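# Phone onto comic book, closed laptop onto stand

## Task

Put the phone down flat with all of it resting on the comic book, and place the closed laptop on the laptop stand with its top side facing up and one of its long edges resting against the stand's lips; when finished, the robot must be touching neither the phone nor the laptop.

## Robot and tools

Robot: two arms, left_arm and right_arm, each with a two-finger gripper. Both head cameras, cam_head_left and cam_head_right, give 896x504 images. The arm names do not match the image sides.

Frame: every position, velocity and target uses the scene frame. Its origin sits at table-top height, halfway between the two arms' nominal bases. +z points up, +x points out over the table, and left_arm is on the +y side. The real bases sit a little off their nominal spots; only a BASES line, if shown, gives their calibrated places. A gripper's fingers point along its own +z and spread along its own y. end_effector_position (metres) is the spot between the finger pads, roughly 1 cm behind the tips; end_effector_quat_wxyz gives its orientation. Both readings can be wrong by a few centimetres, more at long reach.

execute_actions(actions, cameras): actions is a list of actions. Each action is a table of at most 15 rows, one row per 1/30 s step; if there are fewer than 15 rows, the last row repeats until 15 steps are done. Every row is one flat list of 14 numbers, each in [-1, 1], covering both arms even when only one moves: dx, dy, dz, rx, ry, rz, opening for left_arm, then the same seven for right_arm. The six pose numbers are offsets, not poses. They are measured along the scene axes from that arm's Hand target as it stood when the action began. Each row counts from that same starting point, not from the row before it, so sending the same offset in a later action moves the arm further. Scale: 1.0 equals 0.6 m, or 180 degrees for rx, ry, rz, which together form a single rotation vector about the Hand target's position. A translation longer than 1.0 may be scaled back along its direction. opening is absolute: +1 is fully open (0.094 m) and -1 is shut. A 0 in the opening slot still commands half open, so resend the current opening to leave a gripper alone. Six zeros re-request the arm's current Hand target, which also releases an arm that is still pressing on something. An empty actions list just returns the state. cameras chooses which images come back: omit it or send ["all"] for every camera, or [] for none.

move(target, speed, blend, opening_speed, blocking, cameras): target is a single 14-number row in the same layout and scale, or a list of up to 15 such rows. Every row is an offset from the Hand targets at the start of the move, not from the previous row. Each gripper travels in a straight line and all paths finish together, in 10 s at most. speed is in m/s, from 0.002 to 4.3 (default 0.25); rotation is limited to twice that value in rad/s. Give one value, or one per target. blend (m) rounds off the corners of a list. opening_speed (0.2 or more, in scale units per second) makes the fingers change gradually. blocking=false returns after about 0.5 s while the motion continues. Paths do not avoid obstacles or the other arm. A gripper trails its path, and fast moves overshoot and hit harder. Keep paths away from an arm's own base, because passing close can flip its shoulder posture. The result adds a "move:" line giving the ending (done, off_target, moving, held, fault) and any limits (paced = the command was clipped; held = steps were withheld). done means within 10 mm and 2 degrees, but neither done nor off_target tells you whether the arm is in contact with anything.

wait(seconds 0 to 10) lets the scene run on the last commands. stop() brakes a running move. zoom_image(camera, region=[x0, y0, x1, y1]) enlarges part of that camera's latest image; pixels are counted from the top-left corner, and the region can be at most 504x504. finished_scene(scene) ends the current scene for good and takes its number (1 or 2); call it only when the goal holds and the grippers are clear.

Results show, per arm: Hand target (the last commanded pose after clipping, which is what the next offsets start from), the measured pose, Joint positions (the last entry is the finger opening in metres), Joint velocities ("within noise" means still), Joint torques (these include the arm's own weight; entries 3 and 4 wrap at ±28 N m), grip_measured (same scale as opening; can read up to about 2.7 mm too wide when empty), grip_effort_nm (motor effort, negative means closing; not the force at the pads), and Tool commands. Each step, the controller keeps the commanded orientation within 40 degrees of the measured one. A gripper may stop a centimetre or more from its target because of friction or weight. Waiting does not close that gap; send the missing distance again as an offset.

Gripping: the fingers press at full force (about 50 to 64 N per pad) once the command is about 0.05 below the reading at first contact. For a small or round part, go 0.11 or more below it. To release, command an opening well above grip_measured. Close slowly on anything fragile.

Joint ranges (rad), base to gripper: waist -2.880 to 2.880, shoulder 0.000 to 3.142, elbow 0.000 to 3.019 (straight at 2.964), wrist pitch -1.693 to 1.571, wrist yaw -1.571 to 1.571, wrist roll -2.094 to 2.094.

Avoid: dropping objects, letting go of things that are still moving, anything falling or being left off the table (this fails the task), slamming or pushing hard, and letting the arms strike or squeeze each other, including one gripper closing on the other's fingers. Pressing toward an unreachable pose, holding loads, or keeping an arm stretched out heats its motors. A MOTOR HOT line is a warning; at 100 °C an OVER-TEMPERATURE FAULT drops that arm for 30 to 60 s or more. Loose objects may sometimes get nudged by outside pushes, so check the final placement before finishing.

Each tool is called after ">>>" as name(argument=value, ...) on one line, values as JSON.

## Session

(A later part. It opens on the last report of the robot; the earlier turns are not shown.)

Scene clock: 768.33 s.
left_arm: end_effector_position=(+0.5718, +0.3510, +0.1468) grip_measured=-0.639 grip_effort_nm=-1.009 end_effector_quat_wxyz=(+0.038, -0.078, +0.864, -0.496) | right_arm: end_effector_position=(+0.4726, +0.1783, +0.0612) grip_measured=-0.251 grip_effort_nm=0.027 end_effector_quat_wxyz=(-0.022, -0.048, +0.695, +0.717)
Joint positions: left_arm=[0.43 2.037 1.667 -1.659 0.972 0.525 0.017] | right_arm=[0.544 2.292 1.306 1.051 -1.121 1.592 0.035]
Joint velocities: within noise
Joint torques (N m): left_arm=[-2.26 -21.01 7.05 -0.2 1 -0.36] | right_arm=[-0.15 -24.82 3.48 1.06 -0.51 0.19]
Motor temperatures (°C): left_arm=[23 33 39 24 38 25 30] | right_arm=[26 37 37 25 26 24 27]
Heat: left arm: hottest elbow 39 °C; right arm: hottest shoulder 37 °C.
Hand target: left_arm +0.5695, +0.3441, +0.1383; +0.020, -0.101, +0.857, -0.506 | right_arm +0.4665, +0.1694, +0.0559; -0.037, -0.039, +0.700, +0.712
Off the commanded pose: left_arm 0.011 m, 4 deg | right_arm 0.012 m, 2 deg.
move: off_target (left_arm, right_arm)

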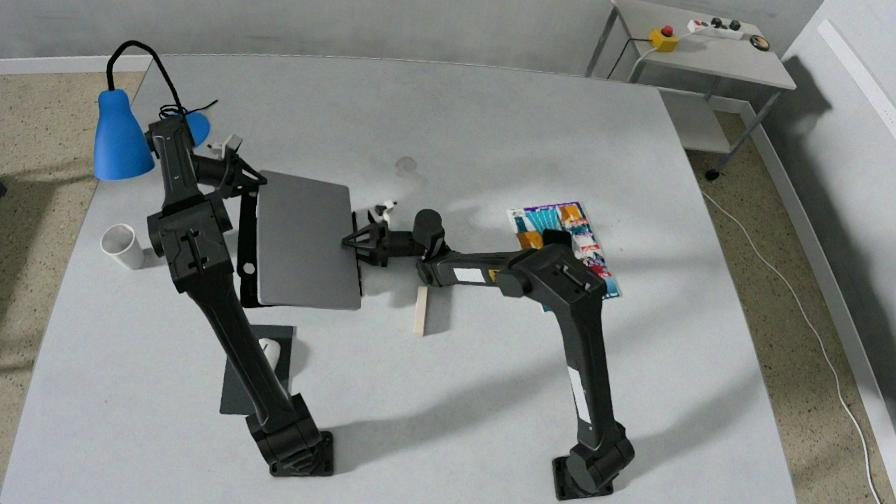

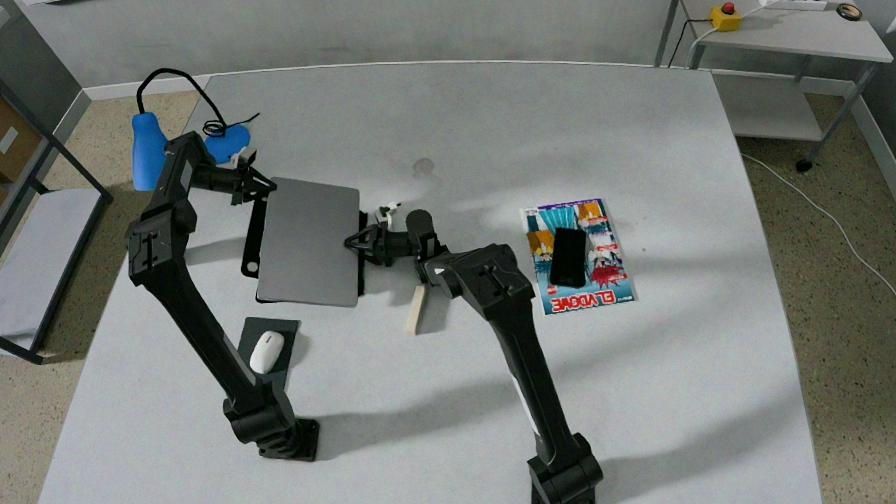

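>>> move(target=[0.0,0.0,0.0,0,0,0,-0.95,0.0,-0.12,0.0,0,0,0,-0.25], speed=0.06)

>>> zoom_image(camera="cam_head_left", region=[200, 140, 420, 340])

>>> zoom_image(camera="cam_head_right", region=[200, 140, 420, 340])

Scene clock: 772.33 s.
left_arm: end_effector_position=(+0.5718, +0.3492, +0.1467) grip_measured=-0.639 grip_effort_nm=-1.004 end_effector_quat_wxyz=(+0.037, -0.076, +0.864, -0.496) | right_arm: end_effector_position=(+0.4666, +0.1080, +0.0592) grip_measured=-0.250 grip_effort_nm=0.017 end_effector_quat_wxyz=(-0.033, -0.052, +0.699, +0.713)
Joint positions: left_arm=[0.427 2.036 1.664 -1.657 0.973 0.524 0.017] | right_arm=[0.441 2.242 1.184 1.116 -1.244 1.599 0.035]
Joint velocities: within noise
Joint torques (N m): left_arm=[-1.85 -20.07 7.43 -0.29 1.08 -0.3] | right_arm=[-0.62 -22.95 3.55 1.59 -0.05 0.22]
Motor temperatures (°C): left_arm=[23 33 39 24 38 24 30] | right_arm=[26 38 37 25 26 24 27]
Heat: left arm: hottest elbow 39 °C; right arm: hottest shoulder 38 °C.
Hand target: left_arm +0.5696, +0.3440, +0.1385; +0.020, -0.101, +0.857, -0.506 | right_arm +0.4665, +0.0974, +0.0559; -0.037, -0.039, +0.700, +0.712
Off the commanded pose: left_arm 0.010 m, 4 deg | right_arm 0.011 m, 2 deg.
move: off_target (left_arm, right_arm)

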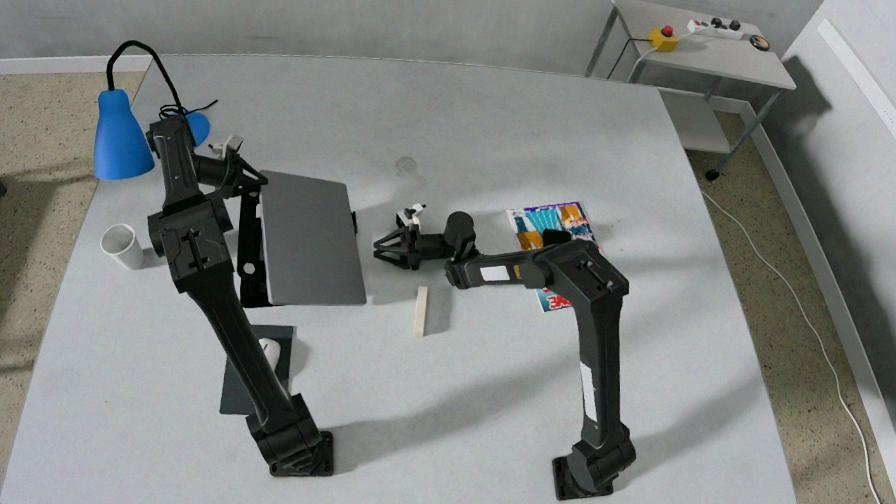

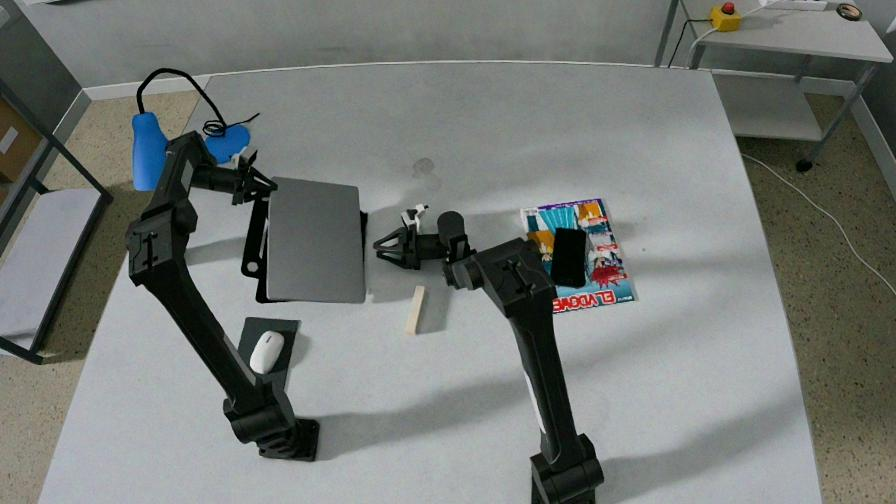

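Scaled by 2.291.

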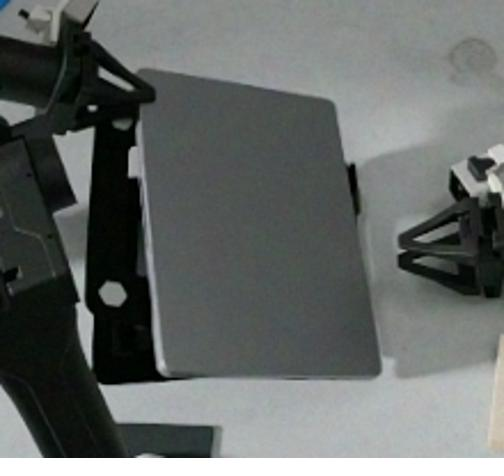

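Scaled by 2.291.

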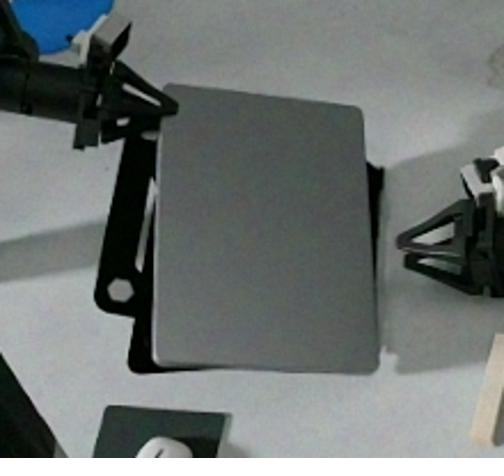

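>>> move(target=[0.01,0.04,0.04,0,0,-0.03,-0.95,0.0,-0.05,0.05,0,0,0,-0.25], speed=0.06)

>>> zoom_image(camera="cam_head_left", region=[200, 140, 420, 340])

>>> zoom_image(camera="cam_head_right", region=[200, 140, 420, 340])

Scene clock: 778.97 s.
left_arm: end_effector_position=(+0.5702, +0.3510, +0.1460) grip_measured=-0.641 grip_effort_nm=-1.009 end_effector_quat_wxyz=(+0.034, -0.072, +0.870, -0.486) | right_arm: end_effector_position=(+0.4661, +0.0743, +0.0813) grip_measured=-0.250 grip_effort_nm=0.012 end_effector_quat_wxyz=(-0.035, -0.047, +0.699, +0.713)
Joint positions: left_arm=[0.427 2.033 1.668 -1.658 0.948 0.526 0.017] | right_arm=[0.388 2.173 1.125 1.117 -1.293 1.619 0.035]
Joint velocities: within noise
Joint torques (N m): left_arm=[0.26 -22.01 13.19 -1.28 0.26 -0.19] | right_arm=[-0.38 -23.36 4.03 0.83 -0.04 0.12]
Motor temperatures (°C): left_arm=[23 32 38 24 37 24 30] | right_arm=[26 38 36 25 26 24 27]
Heat: left arm: hottest elbow 38 °C; right arm: hottest shoulder 38 °C.
Hand target: left_arm +0.5756, +0.3680, +0.1624; -0.004, -0.060, +0.860, -0.506 | right_arm +0.4667, +0.0672, +0.0860; -0.037, -0.039, +0.700, +0.712
Off the commanded pose: left_arm 0.024 m, 5 deg | right_arm 0.008 m, 1 deg.
joint sent to its limit (left arm) — joint 4 (wrist pitch), lower limit. The joint targets are off in orientation, not in position.
move: off_target (left_arm)

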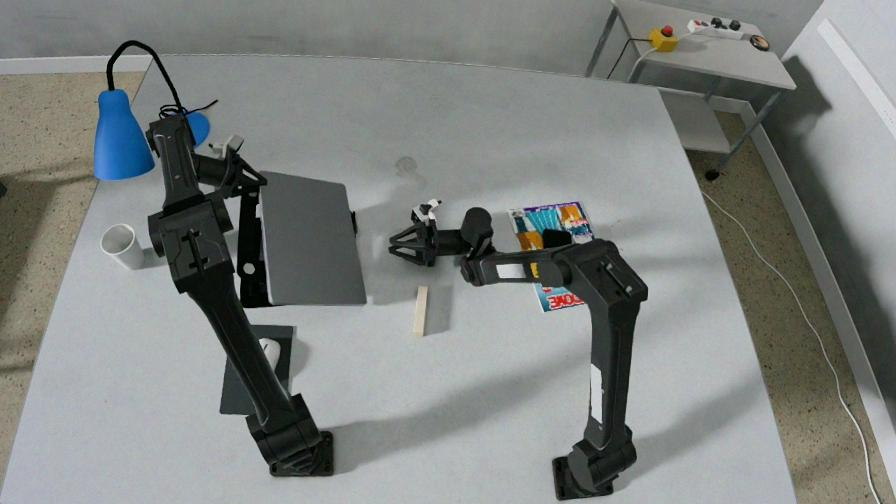

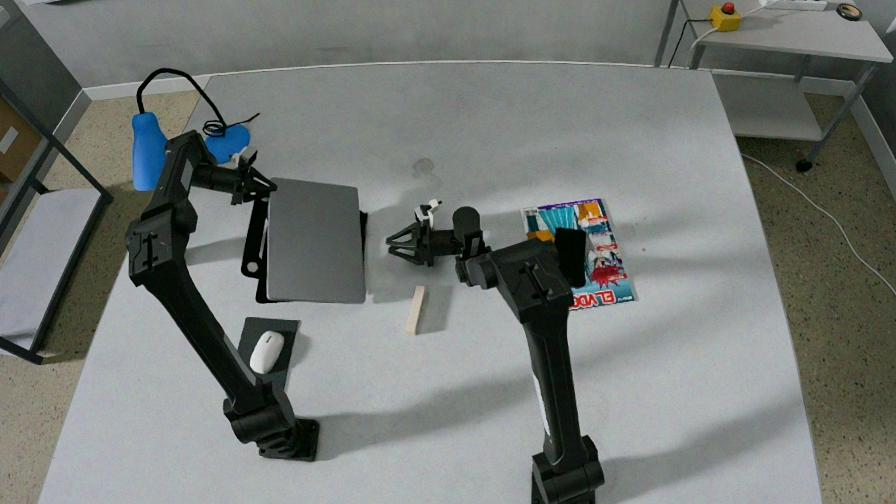

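Scaled by 2.291.

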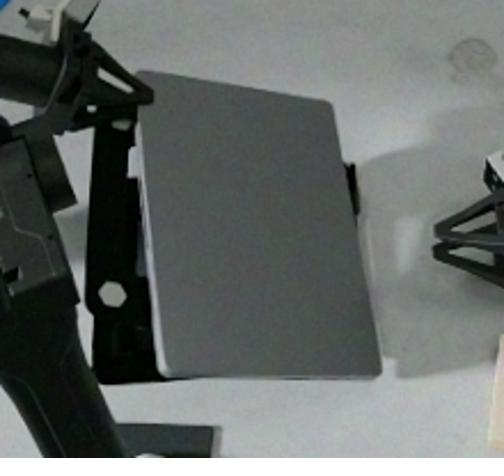

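Scaled by 2.291.

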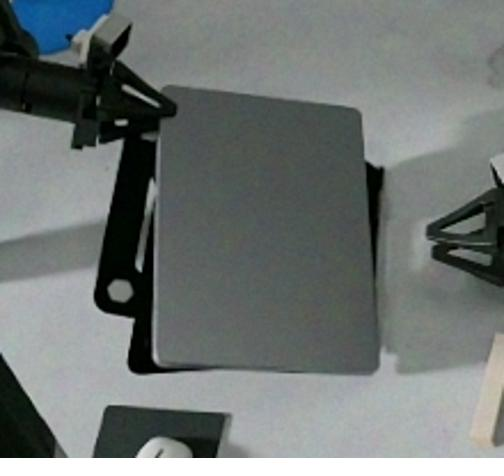

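>>> move(target=[0.0,0.06,0.06,0,0,-0.03,-0.95,0.0,0,0,0,0,0,-0.25], speed=0.06)

>>> zoom_image(camera="cam_head_left", region=[200, 140, 420, 340])

>>> zoom_image(camera="cam_head_right", region=[200, 140, 420, 340])

Scene clock: 784.53 s.
left_arm: end_effector_position=(+0.5657, +0.3583, +0.1478) grip_measured=-0.645 grip_effort_nm=-1.004 end_effector_quat_wxyz=(+0.029, -0.069, +0.881, -0.467) | right_arm: end_effector_position=(+0.4660, +0.0743, +0.0813) grip_measured=-0.250 grip_effort_nm=0.012 end_effector_quat_wxyz=(-0.036, -0.047, +0.699, +0.713)
Joint positions: left_arm=[0.434 2.021 1.672 -1.658 0.901 0.52 0.017] | right_arm=[0.388 2.173 1.125 1.117 -1.294 1.62 0.035]
Joint velocities: within noise
Joint torques (N m): left_arm=[3.37 -25.47 16.49 -1.25 0.19 -0.07] | right_arm=[-0.32 -23.3 4.08 0.83 -0.03 0.14]
Motor temperatures (°C): left_arm=[23 32 39 24 37 24 30] | right_arm=[26 38 36 25 26 24 26]
Heat: left arm: hottest elbow 39 °C; right arm: hottest shoulder 38 °C.
Hand target: left_arm +0.5756, +0.4041, +0.1984; -0.028, -0.020, +0.862, -0.505 | right_arm +0.4666, +0.0672, +0.0860; -0.037, -0.039, +0.700, +0.712
Off the commanded pose: left_arm 0.069 m, 10 deg | right_arm 0.008 m, 1 deg.
joint sent to its limit (left arm) — joint 4 (wrist pitch), lower limit. The joint targets are off in position and orientation.
move: off_target (left_arm)

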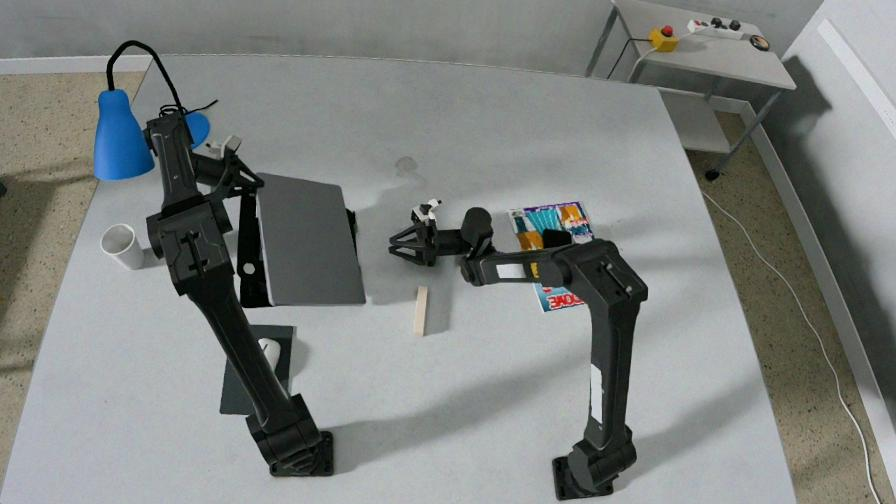

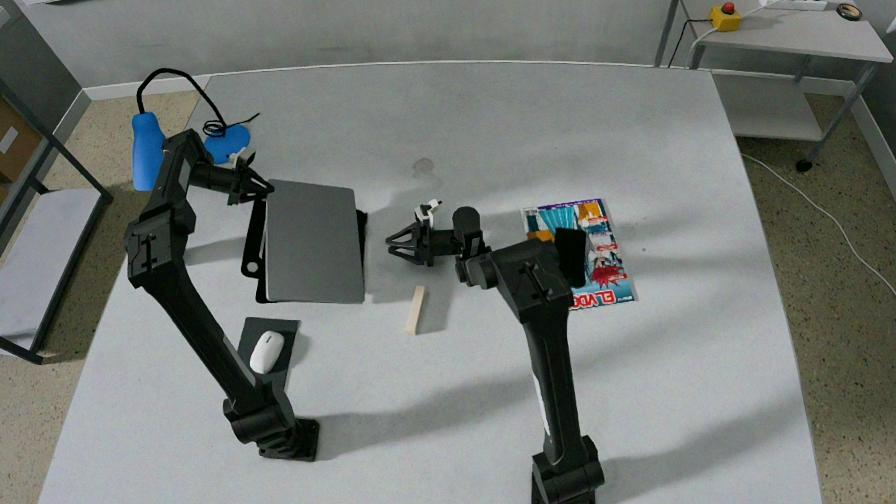

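Scaled by 2.291.

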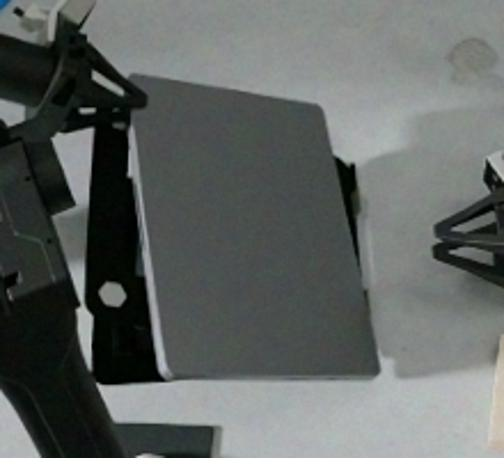

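Scaled by 2.291.

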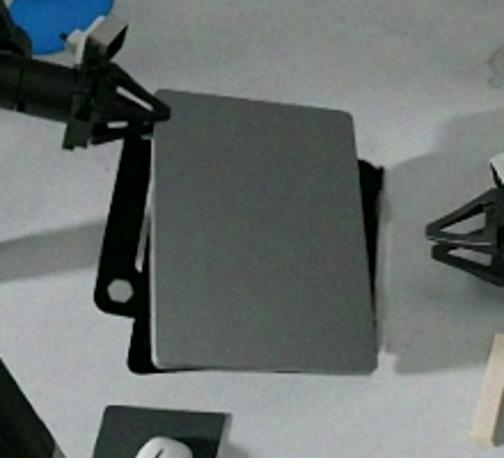

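>>> zoom_image(camera="cam_head_left", region=[330, 200, 390, 320])

>>> zoom_image(camera="cam_head_right", region=[330, 200, 390, 320])

Scaled by 4.200.

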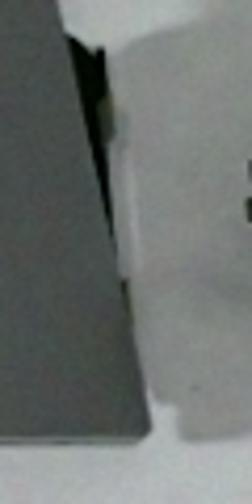

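Scaled by 4.200.

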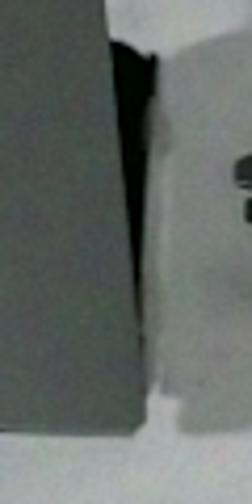

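>>> move(target=[0.0,-0.115,-0.1,0,0,0.0,-0.95,0.0,0,0,0,0,0,-0.25], speed=0.06)

>>> zoom_image(camera="cam_head_left", region=[200, 140, 420, 340])

>>> zoom_image(camera="cam_head_right", region=[200, 140, 420, 340])

Scene clock: 797.97 s.
left_arm: end_effector_position=(+0.5690, +0.3448, +0.1447) grip_measured=-0.645 grip_effort_nm=-1.009 end_effector_quat_wxyz=(+0.029, -0.049, +0.879, -0.474) | right_arm: end_effector_position=(+0.4660, +0.0743, +0.0813) grip_measured=-0.250 grip_effort_nm=0.012 end_effector_quat_wxyz=(-0.036, -0.047, +0.699, +0.713)
Joint positions: left_arm=[0.411 2.03 1.672 -1.662 0.915 0.551 0.017] | right_arm=[0.388 2.173 1.125 1.117 -1.294 1.62 0.035]
Joint velocities: within noise
Joint torques (N m): left_arm=[-3.19 -18.26 10.78 -1.09 0.74 0.1] | right_arm=[-0.38 -23.3 4.08 0.83 -0.03 0.13]
Motor temperatures (°C): left_arm=[23 32 41 24 36 24 30] | right_arm=[26 37 36 25 26 23 26]
Heat: left arm: hottest elbow 41 °C; right arm: hottest shoulder 37 °C.
Hand target: left_arm +0.5756, +0.3351, +0.1384; -0.028, -0.019, +0.862, -0.505 | right_arm +0.4666, +0.0672, +0.0860; -0.037, -0.039, +0.700, +0.712
Off the commanded pose: left_arm 0.013 m, 8 deg | right_arm 0.008 m, 1 deg.
joint sent to its limit (left arm) — joint 4 (wrist pitch), lower limit. The joint targets are off in orientation, not in position.
move: off_target (left_arm)

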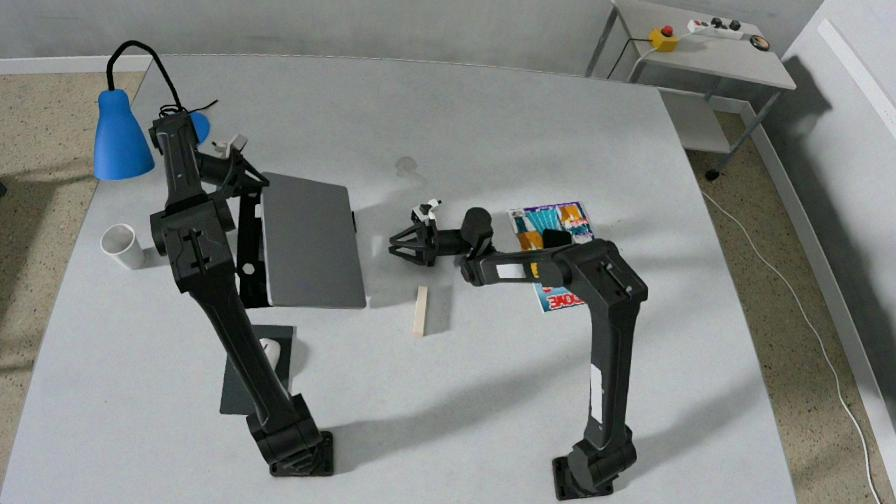

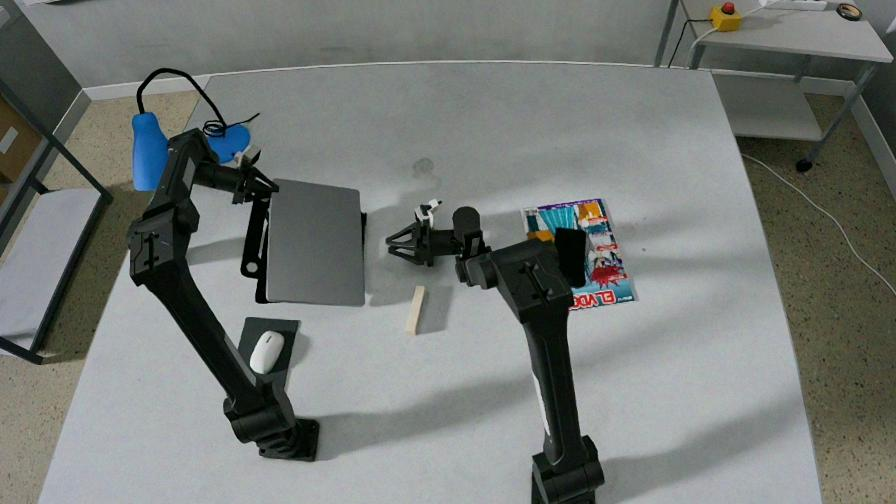

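Scaled by 2.291.

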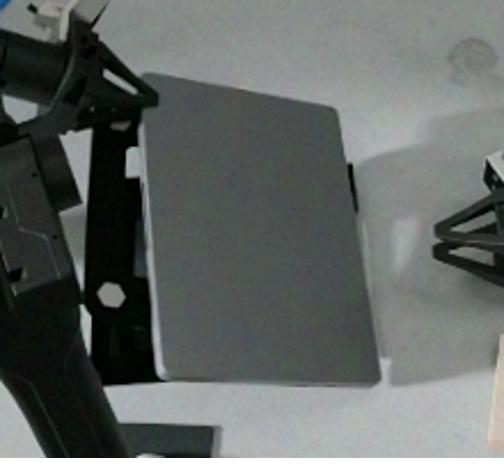

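Scaled by 2.291.

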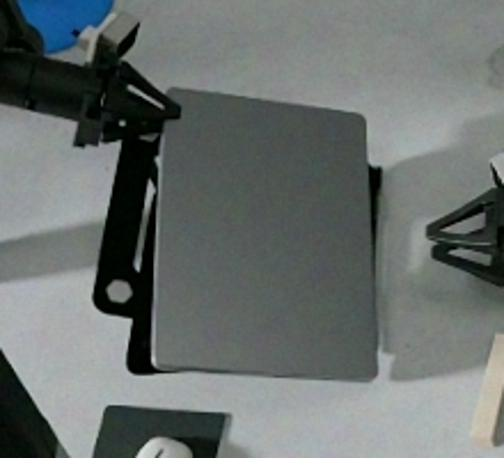

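>>> move(target=[0.0,0.0,0.0,0,0,0.0,-0.2,0.0,0,0,0,0,0,-0.25], speed=0.06, opening_speed=0.25)

>>> zoom_image(camera="cam_head_left", region=[200, 140, 420, 340])

>>> zoom_image(camera="cam_head_right", region=[200, 140, 420, 340])

Scene clock: 806.50 s.
left_arm: end_effector_position=(+0.5697, +0.3402, +0.1513) grip_measured=-0.204 grip_effort_nm=0.198 end_effector_quat_wxyz=(+0.025, -0.054, +0.875, -0.480) | right_arm: end_effector_position=(+0.4660, +0.0743, +0.0813) grip_measured=-0.250 grip_effort_nm=0.012 end_effector_quat_wxyz=(-0.036, -0.047, +0.699, +0.713)
Joint positions: left_arm=[0.405 2.027 1.677 -1.68 0.929 0.542 0.037] | right_arm=[0.388 2.173 1.125 1.117 -1.294 1.62 0.035]
Joint velocities: within noise
Joint torques (N m): left_arm=[-3.31 -18.26 10.37 -0.08 0.26 0.19] | right_arm=[-0.38 -23.18 4.07 0.83 -0.02 0.14]
Motor temperatures (°C): left_arm=[23 31 41 24 35 24 30] | right_arm=[26 37 35 25 26 23 26]
Heat: left arm: hottest elbow 41 °C; right arm: hottest shoulder 37 °C.
Hand target: left_arm +0.5755, +0.3350, +0.1383; -0.028, -0.020, +0.862, -0.505 | right_arm +0.4666, +0.0672, +0.0860; -0.037, -0.039, +0.700, +0.712
Off the commanded pose: left_arm 0.015 m, 8 deg | right_arm 0.008 m, 1 deg.
joint sent to its limit (left arm) — joint 4 (wrist pitch), lower limit. The joint targets are off in orientation, not in position.
move: off_target (left_arm)

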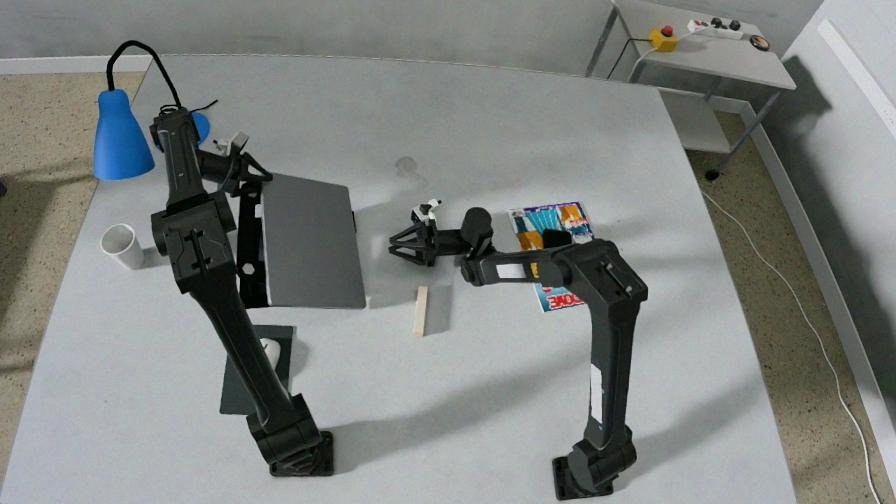

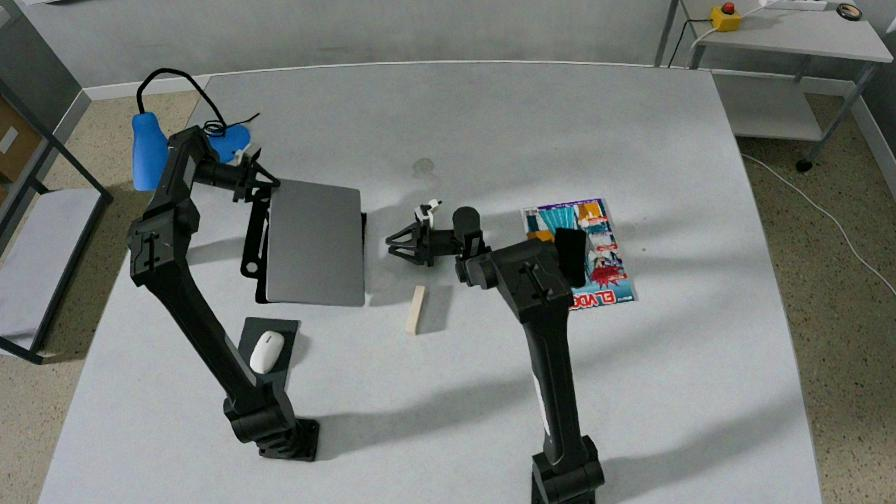

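Scaled by 2.291.

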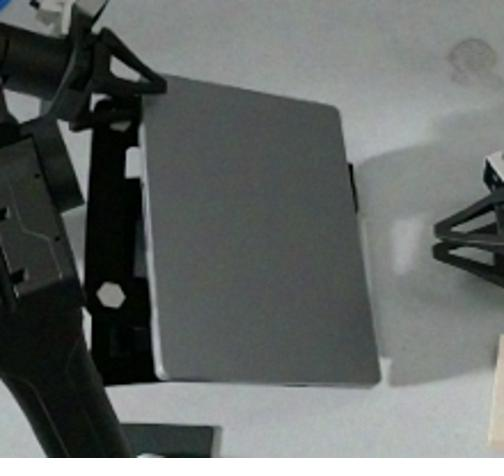

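Scaled by 2.291.

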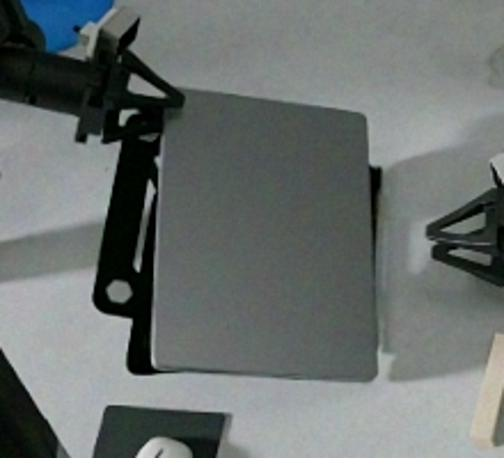

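>>> move(target=[[0.0,0.1,0.07,0,0,0.0,-0.2,0.0,0,0,0,0,0,-0.25],[0.0,0.2,0.2,0,0,0.0,-0.2,0.0,0,0,0,0,0,-0.25]], speed=0.2)

>>> zoom_image(camera="cam_head_left", region=[200, 140, 420, 340])

>>> zoom_image(camera="cam_head_right", region=[200, 140, 420, 340])

>>> zoom_image(camera="cam_head_left", region=[330, 200, 390, 320])

>>> zoom_image(camera="cam_head_right", region=[330, 200, 390, 320])

Scene clock: 811.20 s.
left_arm: end_effector_position=(+0.5621, +0.4483, +0.2335) grip_measured=-0.202 grip_effort_nm=0.125 end_effector_quat_wxyz=(+0.121, -0.130, +0.885, -0.430) | right_arm: end_effector_position=(+0.4660, +0.0743, +0.0813) grip_measured=-0.250 grip_effort_nm=0.017 end_effector_quat_wxyz=(-0.036, -0.047, +0.699, +0.713)
Joint positions: left_arm=[0.58 1.932 1.794 -1.68 0.902 0.438 0.037] | right_arm=[0.388 2.173 1.125 1.117 -1.294 1.62 0.035]
Joint velocities: within noise
Joint torques (N m): left_arm=[-1.26 -21.07 15.82 -0.06 0.63 -0.02] | right_arm=[-0.32 -23.24 4.1 0.83 -0.03 0.14]
Motor temperatures (°C): left_arm=[23 31 40 24 35 24 29] | right_arm=[26 37 35 25 26 23 26]
Heat: left arm: hottest elbow 40 °C; right arm: hottest shoulder 37 °C.
Hand target: left_arm +0.5756, +0.4550, +0.2584; -0.028, -0.019, +0.862, -0.505 | right_arm +0.4666, +0.0672, +0.0860; -0.037, -0.039, +0.700, +0.712
Off the commanded pose: left_arm 0.029 m, 23 deg | right_arm 0.008 m, 1 deg.
joint sent to its limit (left arm) — joint 4 (wrist pitch), lower limit. The joint targets are off in orientation, not in position.
move: off_target (left_arm)

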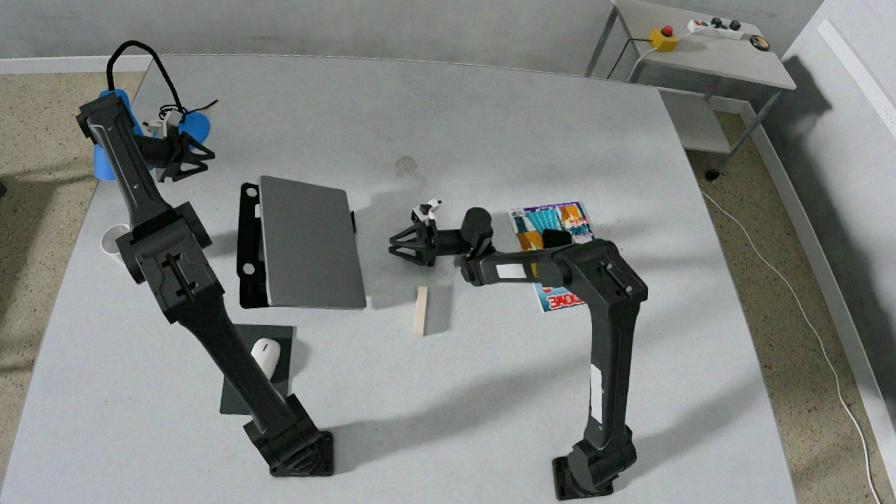

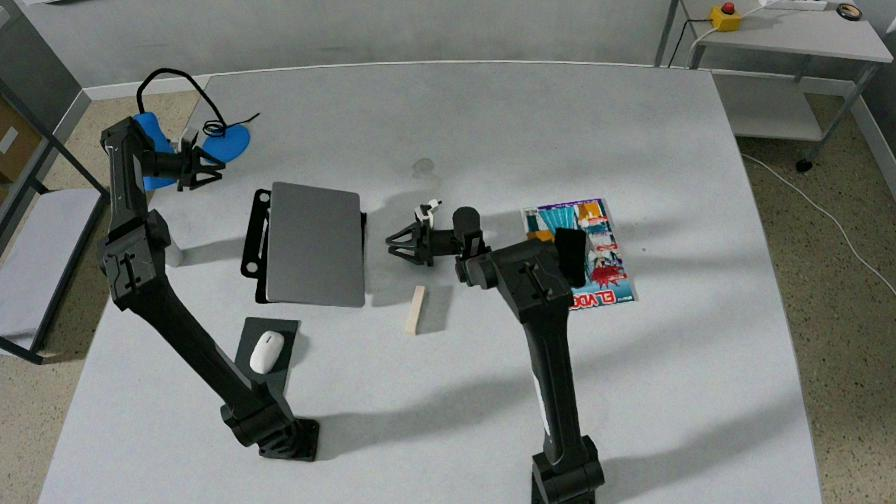

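Scaled by 2.291.

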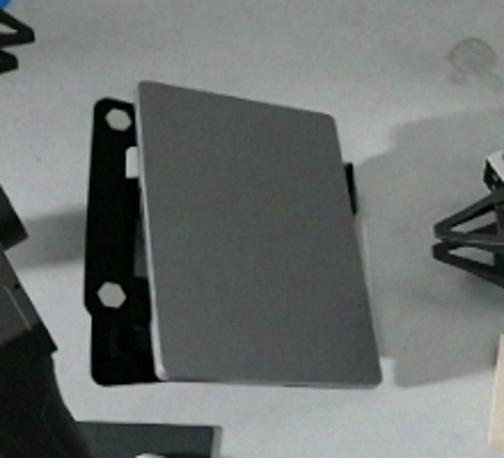

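Scaled by 2.291.

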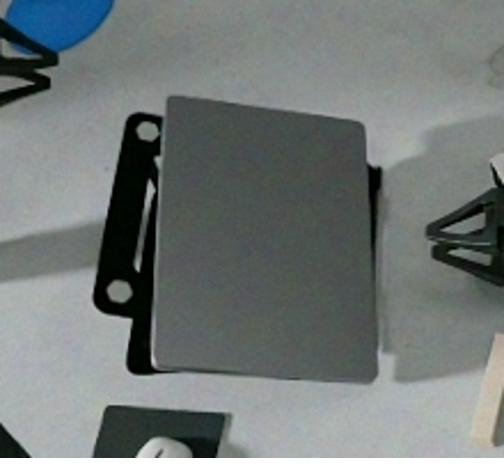

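Scaled by 4.200.

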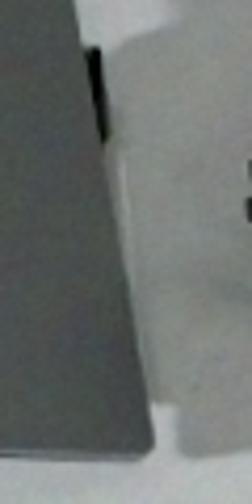

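Scaled by 4.200.

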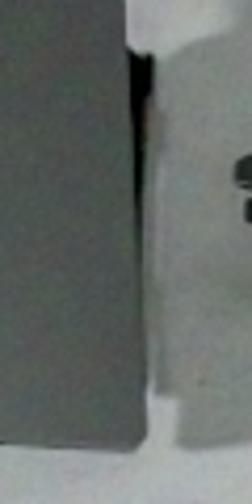

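>>> move(target=[[0.0,0.0,0.0,0,0,0.0,-1,0.0,-0.05,0.05,0,0,0,-0.25],[0.0,-0.05,-0.13,0,0,0.0,-1,0.0,-0.05,0.05,0,0,0,-0.25]], speed=0.15)

>>> zoom_image(camera="cam_head_left", region=[200, 120, 400, 320])

>>> zoom_image(camera="cam_head_right", region=[200, 120, 400, 320])

Scene clock: 823.33 s.
left_arm: end_effector_position=(+0.5640, +0.4456, +0.2239) grip_measured=-0.981 grip_effort_nm=-0.989 end_effector_quat_wxyz=(+0.128, -0.091, +0.892, -0.424) | right_arm: end_effector_position=(+0.4658, +0.0445, +0.1091) grip_measured=-0.250 grip_effort_nm=0.017 end_effector_quat_wxyz=(-0.038, -0.045, +0.699, +0.712)
Joint positions: left_arm=[0.572 1.947 1.794 -1.68 0.891 0.523 0.001] | right_arm=[0.337 2.095 1.082 1.09 -1.345 1.635 0.035]
Joint velocities: within noise
Joint torques (N m): left_arm=[-5.13 -15.44 8.4 -0.27 0.37 0.13] | right_arm=[-0.5 -22.83 4.45 0.81 -0.02 0.13]
Motor temperatures (°C): left_arm=[23 31 41 24 35 24 29] | right_arm=[26 38 35 25 26 23 26]
Heat: left arm: hottest elbow 41 °C; right arm: hottest shoulder 38 °C.
Hand target: left_arm +0.5755, +0.4251, +0.1805; -0.028, -0.019, +0.862, -0.505 | right_arm +0.4665, +0.0374, +0.1159; -0.037, -0.039, +0.700, +0.712
Off the commanded pose: left_arm 0.050 m, 22 deg | right_arm 0.010 m, 1 deg.
joint sent to its limit (left arm) — joint 4 (wrist pitch), lower limit. The joint targets are off in orientation, not in position.
move: off_target (left_arm)

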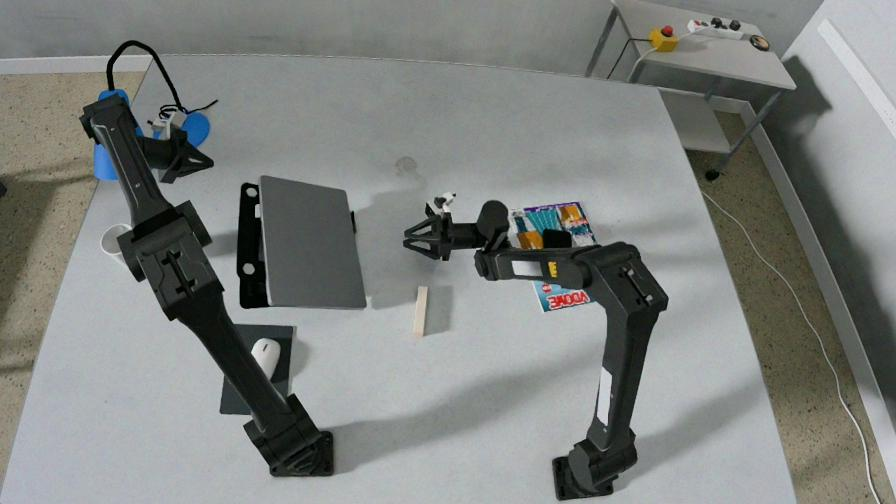

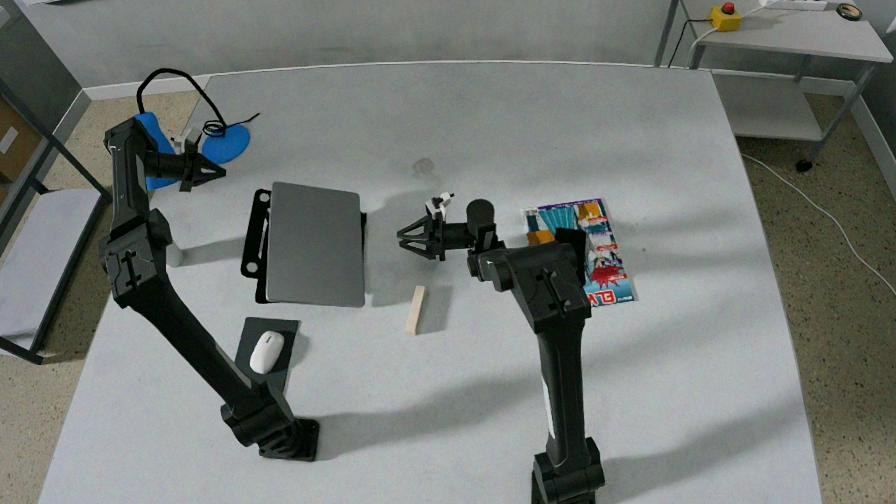

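Scaled by 2.520.

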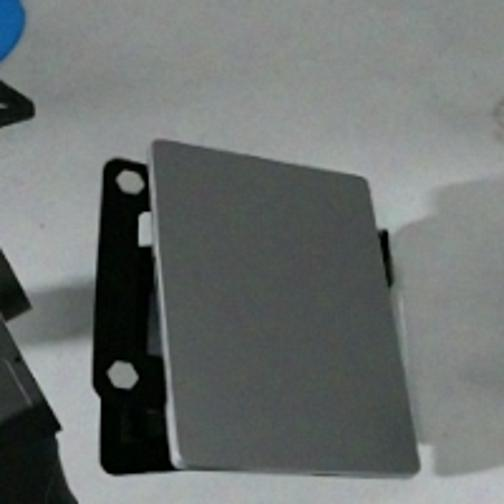

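Scaled by 2.520.

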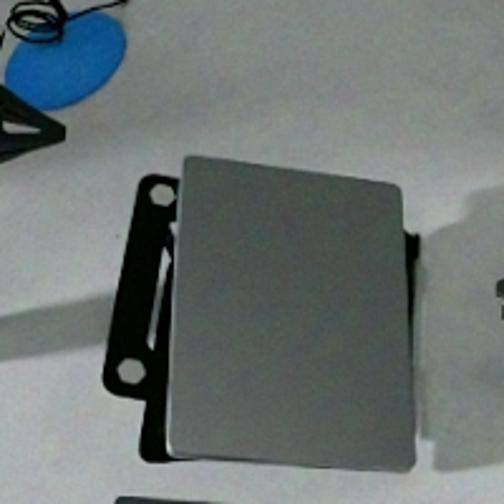

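>>> zoom_image(camera="cam_head_right", region=[80, 60, 290, 250])

>>> zoom_image(camera="cam_head_left", region=[50, 30, 260, 250])

Scaled by 2.400.

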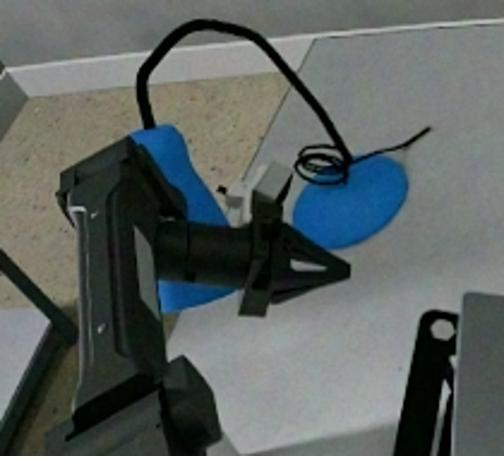

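Scaled by 2.291.

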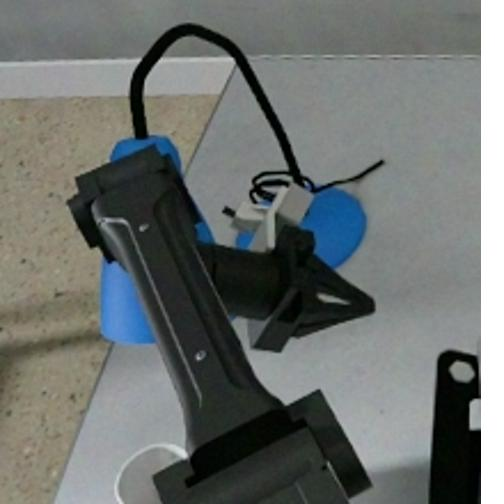

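>>> move(target=[[0.0,0.03,0.2,0,0,0.0,-1,0.0,0,0,0,0,0,-0.25],[0.0,-0.02,0.22,0.276,0.247,0.436,-1,0.0,0,0,0,0,0,-0.25]], speed=[0.1,0.2])

>>> zoom_image(camera="cam_head_right", region=[120, 80, 400, 310])

>>> zoom_image(camera="cam_head_left", region=[120, 80, 400, 310])

Scene clock: 841.67 s.
left_arm: end_effector_position=(+0.5624, +0.4157, +0.2684) grip_measured=-0.981 grip_effort_nm=-0.979 end_effector_quat_wxyz=(+0.009, +0.708, -0.706, -0.003) | right_arm: end_effector_position=(+0.4658, +0.0445, +0.1091) grip_measured=-0.250 grip_effort_nm=0.017 end_effector_quat_wxyz=(-0.038, -0.045, +0.699, +0.712)
Joint positions: left_arm=[0.287 1.826 1.917 -1.68 0.002 -1.259 0.001] | right_arm=[0.337 2.095 1.082 1.09 -1.345 1.635 0.035]
Joint velocities: within noise
Joint torques (N m): left_arm=[-3.08 -22.71 16.8 0.25 -0.2 -0.08] | right_arm=[-0.44 -22.71 4.45 0.81 -0.02 0.13]
Motor temperatures (°C): left_arm=[23 31 40 24 34 24 30] | right_arm=[26 39 34 25 25 23 26]
Heat: left arm: hottest elbow 40 °C; right arm: hottest shoulder 39 °C.
Hand target: left_arm +0.5757, +0.4130, +0.3124; +0.000, +0.707, -0.707, -0.001 | right_arm +0.4665, +0.0374, +0.1159; -0.037, -0.039, +0.700, +0.712
Off the commanded pose: left_arm 0.046 m, 1 deg | right_arm 0.010 m, 1 deg.
joint sent to its limit (left arm) — joint 4 (wrist pitch), lower limit. The joint targets are off in orientation, not in position.
move: off_target (left_arm)

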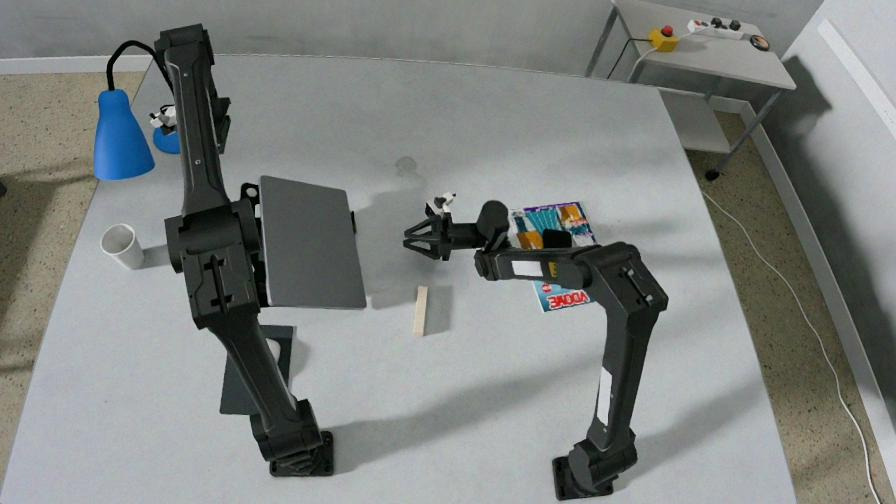

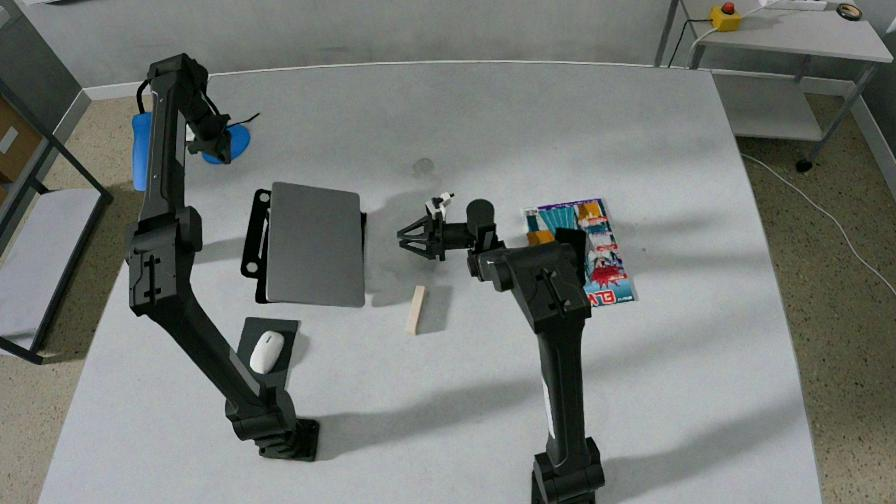

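Scaled by 1.800.

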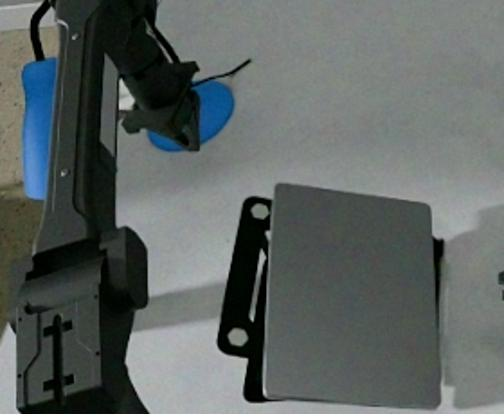

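Scaled by 1.800.

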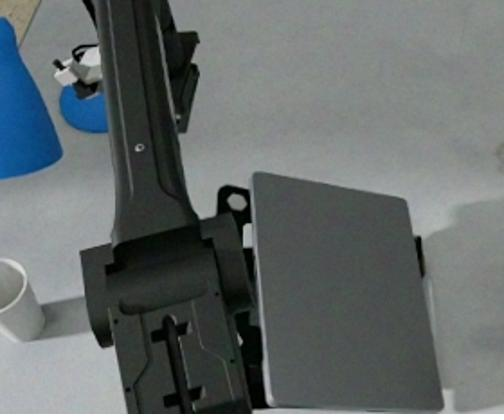

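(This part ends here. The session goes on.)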